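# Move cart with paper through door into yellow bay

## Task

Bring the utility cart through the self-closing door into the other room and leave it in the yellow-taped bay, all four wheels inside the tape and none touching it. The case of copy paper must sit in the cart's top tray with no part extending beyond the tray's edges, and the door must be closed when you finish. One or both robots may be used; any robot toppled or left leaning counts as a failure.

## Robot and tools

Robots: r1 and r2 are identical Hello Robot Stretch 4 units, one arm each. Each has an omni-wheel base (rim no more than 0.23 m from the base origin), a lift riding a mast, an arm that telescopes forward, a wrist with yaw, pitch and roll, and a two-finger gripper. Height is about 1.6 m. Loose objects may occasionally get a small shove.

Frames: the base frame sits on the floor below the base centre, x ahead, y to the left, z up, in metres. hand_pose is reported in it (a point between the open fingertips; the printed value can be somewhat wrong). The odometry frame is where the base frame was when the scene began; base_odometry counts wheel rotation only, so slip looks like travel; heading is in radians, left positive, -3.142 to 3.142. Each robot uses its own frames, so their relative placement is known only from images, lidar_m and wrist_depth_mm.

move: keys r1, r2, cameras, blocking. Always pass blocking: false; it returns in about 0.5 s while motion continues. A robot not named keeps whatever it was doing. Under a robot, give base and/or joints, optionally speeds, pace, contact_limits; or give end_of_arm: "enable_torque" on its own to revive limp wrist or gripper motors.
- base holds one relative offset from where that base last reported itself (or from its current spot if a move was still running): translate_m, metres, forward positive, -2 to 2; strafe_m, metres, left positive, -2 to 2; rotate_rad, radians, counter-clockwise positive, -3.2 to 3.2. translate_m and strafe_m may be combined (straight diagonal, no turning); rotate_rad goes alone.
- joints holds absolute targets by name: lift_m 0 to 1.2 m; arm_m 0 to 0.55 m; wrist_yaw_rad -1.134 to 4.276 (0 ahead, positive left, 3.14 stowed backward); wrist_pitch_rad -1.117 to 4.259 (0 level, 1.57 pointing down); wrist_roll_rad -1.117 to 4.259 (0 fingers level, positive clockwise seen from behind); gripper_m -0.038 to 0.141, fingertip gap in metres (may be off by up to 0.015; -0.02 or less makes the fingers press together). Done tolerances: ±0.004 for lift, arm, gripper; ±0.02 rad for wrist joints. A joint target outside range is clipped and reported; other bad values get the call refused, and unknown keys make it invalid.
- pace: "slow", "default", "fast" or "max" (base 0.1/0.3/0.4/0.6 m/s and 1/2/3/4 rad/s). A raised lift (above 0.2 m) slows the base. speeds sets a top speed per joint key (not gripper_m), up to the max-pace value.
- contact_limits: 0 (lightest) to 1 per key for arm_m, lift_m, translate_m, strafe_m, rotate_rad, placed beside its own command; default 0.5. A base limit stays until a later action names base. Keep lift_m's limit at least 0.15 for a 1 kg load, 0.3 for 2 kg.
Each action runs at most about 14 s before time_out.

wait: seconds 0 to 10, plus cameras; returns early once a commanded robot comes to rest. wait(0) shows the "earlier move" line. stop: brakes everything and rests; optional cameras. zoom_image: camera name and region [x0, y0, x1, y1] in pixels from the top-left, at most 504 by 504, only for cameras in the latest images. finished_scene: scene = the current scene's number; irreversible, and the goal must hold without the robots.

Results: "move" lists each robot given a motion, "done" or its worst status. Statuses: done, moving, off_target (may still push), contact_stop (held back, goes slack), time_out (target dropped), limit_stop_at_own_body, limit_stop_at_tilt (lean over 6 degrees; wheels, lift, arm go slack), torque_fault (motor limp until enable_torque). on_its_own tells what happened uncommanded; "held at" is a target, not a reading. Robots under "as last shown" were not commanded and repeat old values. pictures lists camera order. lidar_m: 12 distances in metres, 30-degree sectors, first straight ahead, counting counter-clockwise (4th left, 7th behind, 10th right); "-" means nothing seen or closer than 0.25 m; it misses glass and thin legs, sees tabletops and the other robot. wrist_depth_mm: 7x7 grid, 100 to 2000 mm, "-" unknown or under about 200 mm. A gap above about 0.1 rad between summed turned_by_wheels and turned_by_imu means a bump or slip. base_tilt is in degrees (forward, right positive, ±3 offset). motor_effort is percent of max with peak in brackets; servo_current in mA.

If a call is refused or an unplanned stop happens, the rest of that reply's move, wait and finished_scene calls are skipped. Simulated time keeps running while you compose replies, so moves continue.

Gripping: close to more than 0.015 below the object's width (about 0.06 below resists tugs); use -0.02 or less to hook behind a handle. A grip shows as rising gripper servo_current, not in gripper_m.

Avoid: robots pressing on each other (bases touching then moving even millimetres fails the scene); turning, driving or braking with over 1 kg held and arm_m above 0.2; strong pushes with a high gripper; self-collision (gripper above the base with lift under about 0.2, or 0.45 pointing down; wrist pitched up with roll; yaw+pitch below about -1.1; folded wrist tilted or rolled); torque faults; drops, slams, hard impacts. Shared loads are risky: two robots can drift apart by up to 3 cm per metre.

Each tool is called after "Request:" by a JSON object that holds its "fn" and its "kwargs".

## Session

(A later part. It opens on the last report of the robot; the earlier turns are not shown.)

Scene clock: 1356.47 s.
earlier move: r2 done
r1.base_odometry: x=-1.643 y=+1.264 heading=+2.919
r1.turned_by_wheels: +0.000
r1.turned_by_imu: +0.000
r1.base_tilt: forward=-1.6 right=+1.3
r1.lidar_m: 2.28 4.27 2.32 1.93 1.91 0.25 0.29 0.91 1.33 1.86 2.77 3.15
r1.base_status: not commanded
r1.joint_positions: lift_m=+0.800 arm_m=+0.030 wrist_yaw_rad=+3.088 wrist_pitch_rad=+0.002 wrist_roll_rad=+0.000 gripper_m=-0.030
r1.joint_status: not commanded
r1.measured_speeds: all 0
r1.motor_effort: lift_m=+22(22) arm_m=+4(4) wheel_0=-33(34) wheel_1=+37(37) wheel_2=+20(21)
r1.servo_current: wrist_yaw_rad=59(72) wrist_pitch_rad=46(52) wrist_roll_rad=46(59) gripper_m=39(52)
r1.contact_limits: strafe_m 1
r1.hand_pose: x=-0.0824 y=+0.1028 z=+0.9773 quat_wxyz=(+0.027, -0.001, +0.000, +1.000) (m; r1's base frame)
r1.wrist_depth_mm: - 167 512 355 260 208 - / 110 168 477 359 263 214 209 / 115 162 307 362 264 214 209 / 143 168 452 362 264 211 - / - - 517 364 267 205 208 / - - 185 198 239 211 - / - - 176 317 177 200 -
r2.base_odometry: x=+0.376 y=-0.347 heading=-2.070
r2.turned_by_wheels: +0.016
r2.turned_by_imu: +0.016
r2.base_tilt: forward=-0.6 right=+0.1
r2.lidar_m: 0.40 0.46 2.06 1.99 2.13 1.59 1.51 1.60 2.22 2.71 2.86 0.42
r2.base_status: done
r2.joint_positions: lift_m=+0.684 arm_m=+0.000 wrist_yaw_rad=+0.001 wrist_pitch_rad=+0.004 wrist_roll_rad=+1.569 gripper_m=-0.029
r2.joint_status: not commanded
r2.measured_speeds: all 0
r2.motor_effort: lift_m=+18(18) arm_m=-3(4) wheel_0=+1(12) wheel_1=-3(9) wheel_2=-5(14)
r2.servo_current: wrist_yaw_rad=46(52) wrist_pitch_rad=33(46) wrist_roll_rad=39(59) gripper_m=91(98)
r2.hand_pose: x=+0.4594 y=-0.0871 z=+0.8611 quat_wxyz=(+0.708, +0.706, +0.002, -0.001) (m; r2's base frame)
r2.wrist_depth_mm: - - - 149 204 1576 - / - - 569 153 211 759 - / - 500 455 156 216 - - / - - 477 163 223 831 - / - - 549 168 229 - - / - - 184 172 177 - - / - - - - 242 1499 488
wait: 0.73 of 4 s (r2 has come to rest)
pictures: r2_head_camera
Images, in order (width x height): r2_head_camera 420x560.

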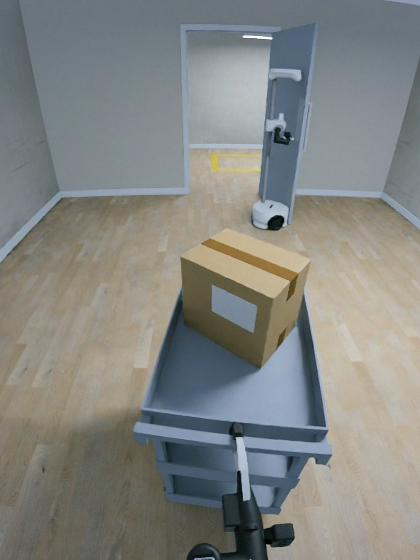

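Request:
{"fn": "move", "kwargs": {"blocking": false, "cameras": [], "r2": {"joints":{"gripper_m":0.1}}}}

Request:
{"fn": "wait", "kwargs": {"seconds": 2, "cameras": []}}

Request:
{"fn": "move", "kwargs": {"blocking": false, "cameras": [], "r2": {"base":{"strafe_m":-0.08},"pace":"slow"}}}

Request:
{"fn": "wait", "kwargs": {"seconds": 3, "cameras": []}}

Request:
{"fn": "move", "kwargs": {"blocking": false, "cameras": [], "r2": {"joints":{"gripper_m":-0.03}}}}

Request:
{"fn": "wait", "kwargs": {"seconds": 2, "cameras": ["r2_head_camera"]}}

Request:
{"fn": "move", "kwargs": {"blocking": false, "cameras": [], "r2": {"base":{"translate_m":0.3,"strafe_m":-0.08},"pace":"slow","contact_limits":{"translate_m":0.8}}}}

Request:
{"fn": "wait", "kwargs": {"seconds": 6, "cameras": ["r2_head_camera"]}}

Scene clock: 1366.20 s.
move: r2 moving
r1: as last shown
r1.lidar_m: 2.30 4.24 2.29 1.92 1.91 0.25 0.30 0.92 1.38 1.82 2.79 3.14
r1.motor_effort: lift_m=+22(22) arm_m=+4(4) wheel_0=-33(33) wheel_1=+36(37) wheel_2=+20(21)
r1.servo_current: wrist_yaw_rad=46(59) wrist_pitch_rad=39(46) wrist_roll_rad=65(65) gripper_m=46(46)
r1.contact_limits: strafe_m 1
r1.wrist_depth_mm: - 167 512 357 262 208 - / 110 168 480 357 263 214 209 / 114 163 309 362 265 214 208 / 142 168 452 362 265 210 - / - - 525 359 267 205 210 / - - 184 198 240 211 - / - - 177 315 177 199 -
r2.base_odometry: x=+0.376 y=-0.347 heading=-2.070
r2.turned_by_wheels: +0.000
r2.turned_by_imu: +0.000
r2.base_tilt: forward=-0.7 right=+0.1
r2.lidar_m: 0.41 0.47 2.04 2.00 2.09 1.59 1.52 1.58 2.19 2.71 2.85 0.41
r2.base_status: not commanded
r2.joint_positions: lift_m=+0.684 arm_m=+0.000 wrist_yaw_rad=+0.001 wrist_pitch_rad=+0.004 wrist_roll_rad=+1.569 gripper_m=-0.003
r2.joint_status: gripper_m moving
r2.measured_speeds: all 0
r2.motor_effort: lift_m=+18(18) arm_m=-3(4) wheel_0=+0(1) wheel_1=-3(4) wheel_2=-5(5)
r2.servo_current: wrist_yaw_rad=46(59) wrist_pitch_rad=39(46) wrist_roll_rad=39(52) gripper_m=104(111)
r2.hand_pose: x=+0.4594 y=-0.0872 z=+0.8611 quat_wxyz=(+0.708, +0.706, +0.002, -0.001) (m; r2's base frame)
r2.wrist_depth_mm: - - - 152 207 1537 - / - - 574 156 214 768 - / - - 459 161 219 - - / - - 480 167 227 831 - / - - 559 172 233 - - / - - 187 176 183 - - / - - - - - - 496
pictures: none
No camera images: "cameras" was empty.

Scene clock: 1367.67 s.
earlier move: r2 done
r1.base_odometry: x=-1.643 y=+1.264 heading=+2.919
r1.turned_by_wheels: +0.000
r1.turned_by_imu: +0.000
r1.base_tilt: forward=-1.6 right=+1.3
r1.lidar_m: 2.29 4.26 2.33 1.92 1.93 0.25 0.28 0.94 1.35 1.83 2.79 3.13
r1.base_status: not commanded
r1.joint_positions: lift_m=+0.800 arm_m=+0.030 wrist_yaw_rad=+3.088 wrist_pitch_rad=+0.002 wrist_roll_rad=+0.000 gripper_m=-0.030
r1.joint_status: not commanded
r1.measured_speeds: all 0
r1.motor_effort: lift_m=+22(22) arm_m=+4(4) wheel_0=-33(33) wheel_1=+37(37) wheel_2=+20(21)
r1.servo_current: wrist_yaw_rad=33(65) wrist_pitch_rad=39(52) wrist_roll_rad=46(65) gripper_m=46(52)
r1.contact_limits: strafe_m 1
r1.hand_pose: x=-0.0824 y=+0.1028 z=+0.9773 quat_wxyz=(+0.027, -0.001, +0.000, +1.000) (m; r1's base frame)
r1.wrist_depth_mm: - 167 521 357 262 208 - / 111 167 480 357 263 213 209 / 115 163 307 362 264 216 209 / 142 168 455 362 265 211 - / - - 521 364 266 205 211 / - - 185 198 238 211 - / - - 177 317 177 198 -
r2.base_odometry: x=+0.376 y=-0.347 heading=-2.070
r2.turned_by_wheels: +0.000
r2.turned_by_imu: +0.000
r2.base_tilt: forward=-0.6 right=+0.1
r2.lidar_m: 0.41 0.44 2.06 1.99 2.10 1.56 1.51 1.59 2.21 2.73 2.86 0.42
r2.base_status: not commanded
r2.joint_positions: lift_m=+0.684 arm_m=+0.000 wrist_yaw_rad=+0.001 wrist_pitch_rad=+0.004 wrist_roll_rad=+1.569 gripper_m=+0.100
r2.joint_status: all done
r2.measured_speeds: all 0
r2.motor_effort: lift_m=+18(18) arm_m=-3(4) wheel_0=+1(1) wheel_1=-4(4) wheel_2=-5(5)
r2.servo_current: wrist_yaw_rad=39(59) wrist_pitch_rad=39(46) wrist_roll_rad=46(52) gripper_m=59(117)
r2.hand_pose: x=+0.4594 y=-0.0872 z=+0.8611 quat_wxyz=(+0.708, +0.706, +0.002, -0.001) (m; r2's base frame)
r2.wrist_depth_mm: - - - 156 211 1576 585 / - - 585 159 218 759 - / - - 466 166 223 - - / - - 488 229 230 842 - / - - 564 175 237 - - / - - 191 179 185 - - / - - - - 249 1618 488
wait: 1.47 of 2 s (r2 has come to rest)
pictures: none
No camera images: "cameras" was empty.

Scene clock: 1368.17 s.
move: r2 moving
r1: as last shown
r1.base_tilt: forward=-1.5 right=+1.3
r1.lidar_m: 2.28 4.26 2.33 1.94 1.92 0.25 0.30 0.92 1.38 1.82 2.79 3.15
r1.servo_current: wrist_yaw_rad=52(72) wrist_pitch_rad=39(46) wrist_roll_rad=59(59) gripper_m=39(52)
r1.contact_limits: strafe_m 1
r1.wrist_depth_mm: - 167 517 357 262 209 - / 111 168 484 357 264 213 209 / 115 162 307 362 264 214 209 / 142 168 452 359 265 211 - / - - 525 364 266 204 211 / - - 185 198 239 211 - / - - 176 315 177 198 -
r2.base_odometry: x=+0.363 y=-0.340 heading=-2.070
r2.turned_by_wheels: +0.000
r2.turned_by_imu: +0.000
r2.base_tilt: forward=-0.7 right=+0.1
r2.lidar_m: 0.42 0.47 2.08 2.00 2.13 1.58 1.52 1.59 2.22 2.72 2.85 0.43
r2.base_status: strafe_m moving
r2.joint_positions: lift_m=+0.684 arm_m=+0.000 wrist_yaw_rad=+0.001 wrist_pitch_rad=+0.004 wrist_roll_rad=+1.569 gripper_m=+0.100
r2.joint_status: not commanded
r2.measured_speeds: translate_m=+0.000 strafe_m=-0.056 rotate_rad=-0.002 lift_m=+0.000 arm_m=+0.000 wrist_yaw_rad=+0.000 wrist_pitch_rad=+0.000 wrist_roll_rad=+0.000
r2.motor_effort: lift_m=+18(18) arm_m=-3(4) wheel_0=+9(10) wheel_1=-7(9) wheel_2=+1(3)
r2.servo_current: wrist_yaw_rad=46(52) wrist_pitch_rad=46(52) wrist_roll_rad=46(52) gripper_m=52(59)
r2.hand_pose: x=+0.4594 y=-0.0872 z=+0.8611 quat_wxyz=(+0.708, +0.706, +0.002, -0.001) (m; r2's base frame)
r2.wrist_depth_mm: - - - 155 210 1537 580 / - - 580 159 217 768 - / - - 469 165 223 - - / - - 484 229 230 831 - / - - 559 175 237 - - / - - 621 179 184 - - / - - - - 249 1618 492
pictures: none
No camera images: "cameras" was empty.

Scene clock: 1369.60 s.
earlier move: r2 done
r1.base_odometry: x=-1.643 y=+1.264 heading=+2.919
r1.turned_by_wheels: +0.000
r1.turned_by_imu: +0.000
r1.base_tilt: forward=-1.6 right=+1.3
r1.lidar_m: 2.24 4.25 2.31 1.92 1.91 0.25 0.29 0.95 1.35 1.83 2.78 3.15
r1.base_status: not commanded
r1.joint_positions: lift_m=+0.800 arm_m=+0.030 wrist_yaw_rad=+3.088 wrist_pitch_rad=+0.002 wrist_roll_rad=+0.000 gripper_m=-0.030
r1.joint_status: not commanded
r1.measured_speeds: all 0
r1.motor_effort: lift_m=+22(22) arm_m=+4(4) wheel_0=-33(34) wheel_1=+37(37) wheel_2=+20(21)
r1.servo_current: wrist_yaw_rad=52(78) wrist_pitch_rad=46(46) wrist_roll_rad=46(65) gripper_m=52(52)
r1.contact_limits: strafe_m 1
r1.hand_pose: x=-0.0824 y=+0.1028 z=+0.9773 quat_wxyz=(+0.027, -0.001, +0.000, +1.000) (m; r1's base frame)
r1.wrist_depth_mm: - 167 512 357 262 208 - / 111 168 480 357 263 213 208 / 114 162 310 362 264 214 209 / 142 168 455 362 265 211 - / - - 517 362 266 205 210 / - - 185 198 238 211 - / - - 177 317 177 198 -
r2.base_odometry: x=+0.306 y=-0.309 heading=-2.070
r2.turned_by_wheels: +0.000
r2.turned_by_imu: +0.000
r2.base_tilt: forward=-0.7 right=+0.1
r2.lidar_m: 0.41 0.45 2.16 2.03 2.12 1.58 1.50 1.59 2.21 2.64 2.79 0.45
r2.base_status: done
r2.joint_positions: lift_m=+0.684 arm_m=+0.000 wrist_yaw_rad=+0.001 wrist_pitch_rad=+0.004 wrist_roll_rad=+1.569 gripper_m=+0.100
r2.joint_status: not commanded
r2.measured_speeds: all 0
r2.motor_effort: lift_m=+18(18) arm_m=-3(4) wheel_0=+6(13) wheel_1=-4(9) wheel_2=+0(3)
r2.servo_current: wrist_yaw_rad=46(59) wrist_pitch_rad=46(52) wrist_roll_rad=39(59) gripper_m=52(59)
r2.hand_pose: x=+0.4594 y=-0.0872 z=+0.8611 quat_wxyz=(+0.708, +0.706, +0.002, -0.001) (m; r2's base frame)
r2.wrist_depth_mm: - - - 171 229 1618 1160 / - - - 173 231 1464 - / - - 535 176 236 820 - / - - 469 178 238 831 - / - - 535 180 241 854 - / - - 574 182 184 - - / - - - - 132 - -
wait: 1.43 of 3 s (r2 has come to rest)
pictures: none
No camera images: "cameras" was empty.

Scene clock: 1370.10 s.
move: r2 moving
r1: as last shown
r1.base_tilt: forward=-1.5 right=+1.3
r1.lidar_m: 2.26 4.27 2.33 1.93 1.91 0.25 0.31 0.95 1.38 1.85 2.78 3.18
r1.motor_effort: lift_m=+22(22) arm_m=+4(4) wheel_0=-33(33) wheel_1=+36(37) wheel_2=+21(21)
r1.servo_current: wrist_yaw_rad=39(52) wrist_pitch_rad=46(46) wrist_roll_rad=46(59) gripper_m=46(52)
r1.contact_limits: strafe_m 1
r1.wrist_depth_mm: - 167 512 355 263 208 - / 110 167 480 359 264 213 210 / 115 162 307 362 265 213 209 / 142 168 452 362 265 211 - / - - 521 364 266 204 209 / - - 184 198 239 211 - / - - 177 317 177 199 -
r2.base_odometry: x=+0.306 y=-0.309 heading=-2.070
r2.turned_by_wheels: +0.000
r2.turned_by_imu: +0.000
r2.base_tilt: forward=-0.7 right=+0.1
r2.lidar_m: 0.40 0.41 2.15 2.05 2.17 1.58 1.53 1.61 2.20 2.65 2.79 0.44
r2.base_status: not commanded
r2.joint_positions: lift_m=+0.684 arm_m=+0.000 wrist_yaw_rad=+0.001 wrist_pitch_rad=+0.004 wrist_roll_rad=+1.569 gripper_m=+0.083
r2.joint_status: gripper_m moving
r2.measured_speeds: all 0
r2.motor_effort: lift_m=+18(18) arm_m=-3(4) wheel_0=+5(6) wheel_1=-4(4) wheel_2=+0(1)
r2.servo_current: wrist_yaw_rad=39(59) wrist_pitch_rad=39(46) wrist_roll_rad=52(59) gripper_m=59(85)
r2.hand_pose: x=+0.4594 y=-0.0872 z=+0.8611 quat_wxyz=(+0.708, +0.706, +0.002, -0.001) (m; r2's base frame)
r2.wrist_depth_mm: - - - 171 229 1618 1160 / - - - 174 232 1430 - / - - 530 176 235 831 - / - - 469 179 239 831 - / - - 525 180 241 854 - / - - 574 182 184 - - / - - - - 132 - -
pictures: none
No camera images: "cameras" was empty.

Scene clock: 1371.57 s.
earlier move: r2 done
r1.base_odometry: x=-1.643 y=+1.264 heading=+2.919
r1.turned_by_wheels: +0.000
r1.turned_by_imu: +0.000
r1.base_tilt: forward=-1.6 right=+1.3
r1.lidar_m: 2.25 4.26 2.31 1.93 1.91 0.25 0.28 0.92 1.36 1.83 2.78 3.16
r1.base_status: not commanded
r1.joint_positions: lift_m=+0.800 arm_m=+0.030 wrist_yaw_rad=+3.088 wrist_pitch_rad=+0.002 wrist_roll_rad=+0.000 gripper_m=-0.030
r1.joint_status: not commanded
r1.measured_speeds: all 0
r1.motor_effort: lift_m=+22(22) arm_m=+4(4) wheel_0=-32(33) wheel_1=+36(37) wheel_2=+20(21)
r1.servo_current: wrist_yaw_rad=52(65) wrist_pitch_rad=46(46) wrist_roll_rad=39(65) gripper_m=39(52)
r1.contact_limits: strafe_m 1
r1.hand_pose: x=-0.0824 y=+0.1028 z=+0.9773 quat_wxyz=(+0.027, -0.001, +0.000, +1.000) (m; r1's base frame)
r1.wrist_depth_mm: - 167 512 359 263 208 - / 111 167 480 359 263 214 209 / 115 163 307 359 265 215 208 / 143 168 452 359 265 211 - / - - 521 366 265 204 210 / - - 184 198 239 211 - / - - 176 317 177 200 -
r2.base_odometry: x=+0.306 y=-0.309 heading=-2.070
r2.turned_by_wheels: +0.000
r2.turned_by_imu: +0.000
r2.base_tilt: forward=-0.7 right=+0.1
r2.lidar_m: 0.39 0.42 2.15 2.05 2.12 1.58 1.50 1.59 2.22 2.64 2.79 0.43
r2.base_status: not commanded
r2.joint_positions: lift_m=+0.684 arm_m=+0.000 wrist_yaw_rad=+0.001 wrist_pitch_rad=+0.004 wrist_roll_rad=+1.569 gripper_m=-0.029
r2.joint_status: all done
r2.measured_speeds: all 0
r2.motor_effort: lift_m=+18(18) arm_m=-4(4) wheel_0=+2(6) wheel_1=-4(4) wheel_2=+0(1)
r2.servo_current: wrist_yaw_rad=46(65) wrist_pitch_rad=46(52) wrist_roll_rad=46(59) gripper_m=111(215)
r2.hand_pose: x=+0.4594 y=-0.0872 z=+0.8611 quat_wxyz=(+0.708, +0.706, +0.002, -0.001) (m; r2's base frame)
r2.wrist_depth_mm: - - - 161 219 1661 1182 / - - - 163 221 1464 - / - - 521 166 225 - - / - 484 462 227 228 - - / - - 521 171 231 854 - / - - 185 172 178 - - / - - - - - 1618 -
wait: 1.47 of 2 s (r2 has come to rest)
pictures: r2_head_camera
Images, in order (width x height): r2_head_camera 420x560.

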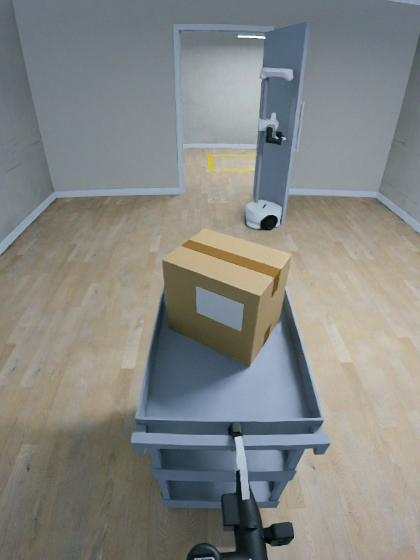

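Scene clock: 1372.07 s.
move: r2 moving
r1: as last shown
r1.lidar_m: 2.23 4.26 2.31 1.93 1.91 0.25 0.28 0.92 1.36 1.84 2.79 3.14
r1.motor_effort: lift_m=+22(22) arm_m=+4(4) wheel_0=-33(33) wheel_1=+36(37) wheel_2=+21(21)
r1.servo_current: wrist_yaw_rad=46(72) wrist_pitch_rad=39(46) wrist_roll_rad=46(59) gripper_m=52(52)
r1.contact_limits: strafe_m 1
r1.wrist_depth_mm: - 167 512 357 262 208 - / 111 168 480 353 263 213 210 / 115 163 307 362 265 216 208 / 142 168 455 362 265 211 - / - - 525 362 266 204 210 / - - 184 198 239 211 - / - - 178 315 177 198 -
r2.base_odometry: x=+0.297 y=-0.318 heading=-2.070
r2.turned_by_wheels: +0.000
r2.turned_by_imu: +0.000
r2.base_tilt: forward=-0.7 right=+0.1
r2.lidar_m: 0.39 0.42 2.14 2.08 2.16 1.58 1.54 1.59 2.22 2.62 2.77 0.43
r2.base_status: translate_m moving; strafe_m moving
r2.joint_positions: lift_m=+0.684 arm_m=+0.000 wrist_yaw_rad=+0.001 wrist_pitch_rad=+0.004 wrist_roll_rad=+1.569 gripper_m=-0.029
r2.joint_status: not commanded
r2.measured_speeds: translate_m=+0.049 strafe_m=-0.014 rotate_rad=-0.004 lift_m=+0.000 arm_m=+0.000 wrist_yaw_rad=+0.000 wrist_pitch_rad=+0.000 wrist_roll_rad=+0.000
r2.motor_effort: lift_m=+18(18) arm_m=-3(4) wheel_0=+10(12) wheel_1=+5(6) wheel_2=-14(14)
r2.servo_current: wrist_yaw_rad=46(59) wrist_pitch_rad=52(52) wrist_roll_rad=46(52) gripper_m=98(117)
r2.contact_limits: translate_m 0.8
r2.hand_pose: x=+0.4594 y=-0.0872 z=+0.8611 quat_wxyz=(+0.708, +0.706, +0.002, -0.001) (m; r2's base frame)
r2.wrist_depth_mm: - - - 163 221 1708 1182 / - - - 165 224 1576 - / - - 535 167 226 - - / - - 455 228 229 - - / - - 512 170 231 842 - / - - 187 172 178 - - / - - - - 236 1618 -
pictures: none
No camera images: "cameras" was empty.

Scene clock: 1375.93 s.
earlier move: r2 done
r1.base_odometry: x=-1.643 y=+1.264 heading=+2.919
r1.turned_by_wheels: +0.000
r1.turned_by_imu: +0.000
r1.base_tilt: forward=-1.6 right=+1.3
r1.lidar_m: 1.94 4.26 2.32 1.92 1.92 0.25 0.27 0.91 1.36 1.83 2.78 3.16
r1.base_status: not commanded
r1.joint_positions: lift_m=+0.800 arm_m=+0.030 wrist_yaw_rad=+3.088 wrist_pitch_rad=+0.002 wrist_roll_rad=+0.000 gripper_m=-0.030
r1.joint_status: not commanded
r1.measured_speeds: all 0
r1.motor_effort: lift_m=+22(22) arm_m=+4(4) wheel_0=-33(34) wheel_1=+36(37) wheel_2=+20(21)
r1.servo_current: wrist_yaw_rad=39(72) wrist_pitch_rad=39(52) wrist_roll_rad=46(72) gripper_m=46(52)
r1.contact_limits: strafe_m 1
r1.hand_pose: x=-0.0824 y=+0.1028 z=+0.9773 quat_wxyz=(+0.027, -0.001, +0.000, +1.000) (m; r1's base frame)
r1.wrist_depth_mm: - 168 508 359 264 208 - / 111 168 484 357 264 215 209 / 115 163 309 362 264 215 209 / 142 168 455 362 265 211 - / - - 525 364 266 205 210 / - - 185 198 239 211 - / - - 177 317 177 198 -
r2.base_odometry: x=+0.092 y=-0.534 heading=-2.070
r2.turned_by_wheels: +0.000
r2.turned_by_imu: +0.000
r2.base_tilt: forward=-0.7 right=+0.1
r2.lidar_m: 0.33 0.35 2.26 2.15 2.29 1.91 1.81 1.90 2.67 2.57 2.71 0.47
r2.base_status: done
r2.joint_positions: lift_m=+0.684 arm_m=+0.000 wrist_yaw_rad=-0.001 wrist_pitch_rad=+0.004 wrist_roll_rad=+1.569 gripper_m=-0.029
r2.joint_status: not commanded
r2.measured_speeds: all 0
r2.motor_effort: lift_m=+18(18) arm_m=-3(4) wheel_0=+3(12) wheel_1=+3(8) wheel_2=-8(14)
r2.servo_current: wrist_yaw_rad=46(65) wrist_pitch_rad=46(52) wrist_roll_rad=46(59) gripper_m=91(117)
r2.contact_limits: translate_m 0.8
r2.hand_pose: x=+0.4592 y=-0.0876 z=+0.8611 quat_wxyz=(+0.708, +0.706, +0.001, -0.002) (m; r2's base frame)
r2.wrist_depth_mm: - - - 209 278 283 287 / - - - 200 266 1708 1205 / - - - 192 254 1921 - / - - 597 185 247 842 - / - - 466 180 237 842 - / - - 185 172 178 - - / - - 525 - 222 - -
wait: 3.87 of 6 s (r2 has come to rest)
pictures: r2_head_camera
Images, in order (width x height): r2_head_camera 420x560.

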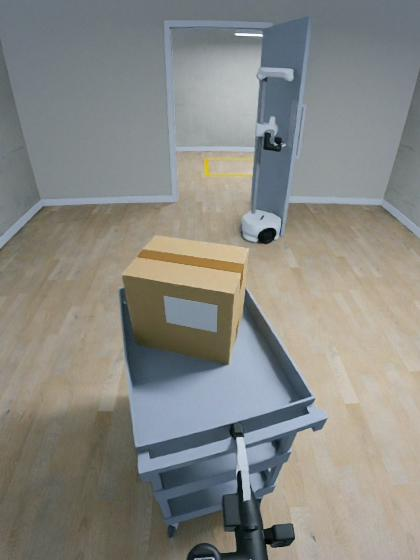

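Request:
{"fn": "move", "kwargs": {"blocking": false, "cameras": [], "r2": {"base":{"translate_m":0.3,"strafe_m":0.08},"pace":"slow","contact_limits":{"translate_m":0.8}}}}

Request:
{"fn": "wait", "kwargs": {"seconds": 6, "cameras": ["r2_head_camera"]}}

Scene clock: 1382.30 s.
move: r2 moving
r1: as last shown
r1.lidar_m: 1.94 4.27 2.33 1.94 1.91 0.25 0.30 0.94 1.37 1.86 2.78 3.14
r1.motor_effort: lift_m=+22(22) arm_m=+4(4) wheel_0=-33(33) wheel_1=+36(37) wheel_2=+20(21)
r1.servo_current: wrist_yaw_rad=46(65) wrist_pitch_rad=46(46) wrist_roll_rad=52(52) gripper_m=39(46)
r1.contact_limits: strafe_m 1
r1.wrist_depth_mm: - 167 512 357 262 208 - / 110 168 480 357 264 214 209 / 114 163 309 359 263 214 209 / 142 168 455 359 265 210 - / - - 521 362 266 205 210 / - - 185 198 239 211 - / - - 177 315 177 199 -
r2.base_odometry: x=+0.089 y=-0.546 heading=-2.070
r2.turned_by_wheels: +0.000
r2.turned_by_imu: +0.000
r2.base_tilt: forward=-0.7 right=+0.1
r2.lidar_m: 0.34 0.34 2.23 2.13 2.25 1.91 1.81 1.92 2.66 2.57 2.70 0.45
r2.base_status: translate_m moving; strafe_m moving
r2.joint_positions: lift_m=+0.684 arm_m=+0.000 wrist_yaw_rad=-0.002 wrist_pitch_rad=+0.004 wrist_roll_rad=+1.569 gripper_m=-0.029
r2.joint_status: not commanded
r2.measured_speeds: translate_m=+0.048 strafe_m=+0.013 rotate_rad=-0.003 lift_m=+0.000 arm_m=+0.000 wrist_yaw_rad=-0.008 wrist_pitch_rad=+0.000 wrist_roll_rad=+0.000
r2.motor_effort: lift_m=+18(18) arm_m=-3(4) wheel_0=+3(4) wheel_1=+7(9) wheel_2=-13(13)
r2.servo_current: wrist_yaw_rad=46(52) wrist_pitch_rad=46(46) wrist_roll_rad=46(52) gripper_m=85(98)
r2.contact_limits: translate_m 0.8
r2.hand_pose: x=+0.4591 y=-0.0881 z=+0.8611 quat_wxyz=(+0.708, +0.706, +0.000, -0.002) (m; r2's base frame)
r2.wrist_depth_mm: - - - 211 279 291 290 / - - - 202 268 1756 1182 / - - - 193 255 1708 - / - - 621 186 247 842 - / - - 473 180 236 831 - / - - 185 172 179 - - / - - 521 - 221 - -
pictures: none
No camera images: "cameras" was empty.

Scene clock: 1386.17 s.
earlier move: r2 done
r1.base_odometry: x=-1.643 y=+1.264 heading=+2.919
r1.turned_by_wheels: +0.000
r1.turned_by_imu: +0.000
r1.base_tilt: forward=-1.5 right=+1.3
r1.lidar_m: 1.68 4.23 2.31 1.90 1.93 0.25 0.29 0.96 1.37 1.88 2.77 3.16
r1.base_status: not commanded
r1.joint_positions: lift_m=+0.800 arm_m=+0.030 wrist_yaw_rad=+3.088 wrist_pitch_rad=+0.002 wrist_roll_rad=+0.000 gripper_m=-0.030
r1.joint_status: not commanded
r1.measured_speeds: all 0
r1.motor_effort: lift_m=+22(22) arm_m=+4(4) wheel_0=-33(33) wheel_1=+37(37) wheel_2=+20(21)
r1.servo_current: wrist_yaw_rad=46(65) wrist_pitch_rad=46(52) wrist_roll_rad=52(78) gripper_m=52(52)
r1.contact_limits: strafe_m 1
r1.hand_pose: x=-0.0824 y=+0.1028 z=+0.9773 quat_wxyz=(+0.027, -0.001, +0.000, +1.000) (m; r1's base frame)
r1.wrist_depth_mm: - 167 512 357 262 209 - / 110 167 480 357 264 214 209 / 114 162 309 359 264 215 210 / 142 168 459 359 266 212 - / - - 525 364 267 205 209 / - - 185 198 239 211 - / - - 177 317 177 200 -
r2.base_odometry: x=+0.018 y=-0.835 heading=-2.070
r2.turned_by_wheels: +0.000
r2.turned_by_imu: +0.000
r2.base_tilt: forward=-0.6 right=+0.0
r2.lidar_m: 0.36 0.34 2.17 2.04 2.14 2.20 2.12 2.21 2.75 2.66 2.80 0.47
r2.base_status: done
r2.joint_positions: lift_m=+0.684 arm_m=+0.000 wrist_yaw_rad=-0.003 wrist_pitch_rad=+0.004 wrist_roll_rad=+1.569 gripper_m=-0.029
r2.joint_status: not commanded
r2.measured_speeds: all 0
r2.motor_effort: lift_m=+18(18) arm_m=-3(4) wheel_0=+1(8) wheel_1=+4(9) wheel_2=-8(14)
r2.servo_current: wrist_yaw_rad=46(59) wrist_pitch_rad=46(52) wrist_roll_rad=46(65) gripper_m=85(104)
r2.contact_limits: translate_m 0.8
r2.hand_pose: x=+0.4590 y=-0.0883 z=+0.8611 quat_wxyz=(+0.708, +0.706, +0.000, -0.002) (m; r2's base frame)
r2.wrist_depth_mm: - - - 225 297 303 301 / - - - 211 278 1576 1182 / - - - 199 264 1661 504 / - - - 190 249 842 - / - - 469 182 238 842 - / - - 186 172 179 - - / - - 488 - 220 - -
wait: 3.87 of 6 s (r2 has come to rest)
pictures: r2_head_camera
Images, in order (width x height): r2_head_camera 420x560.

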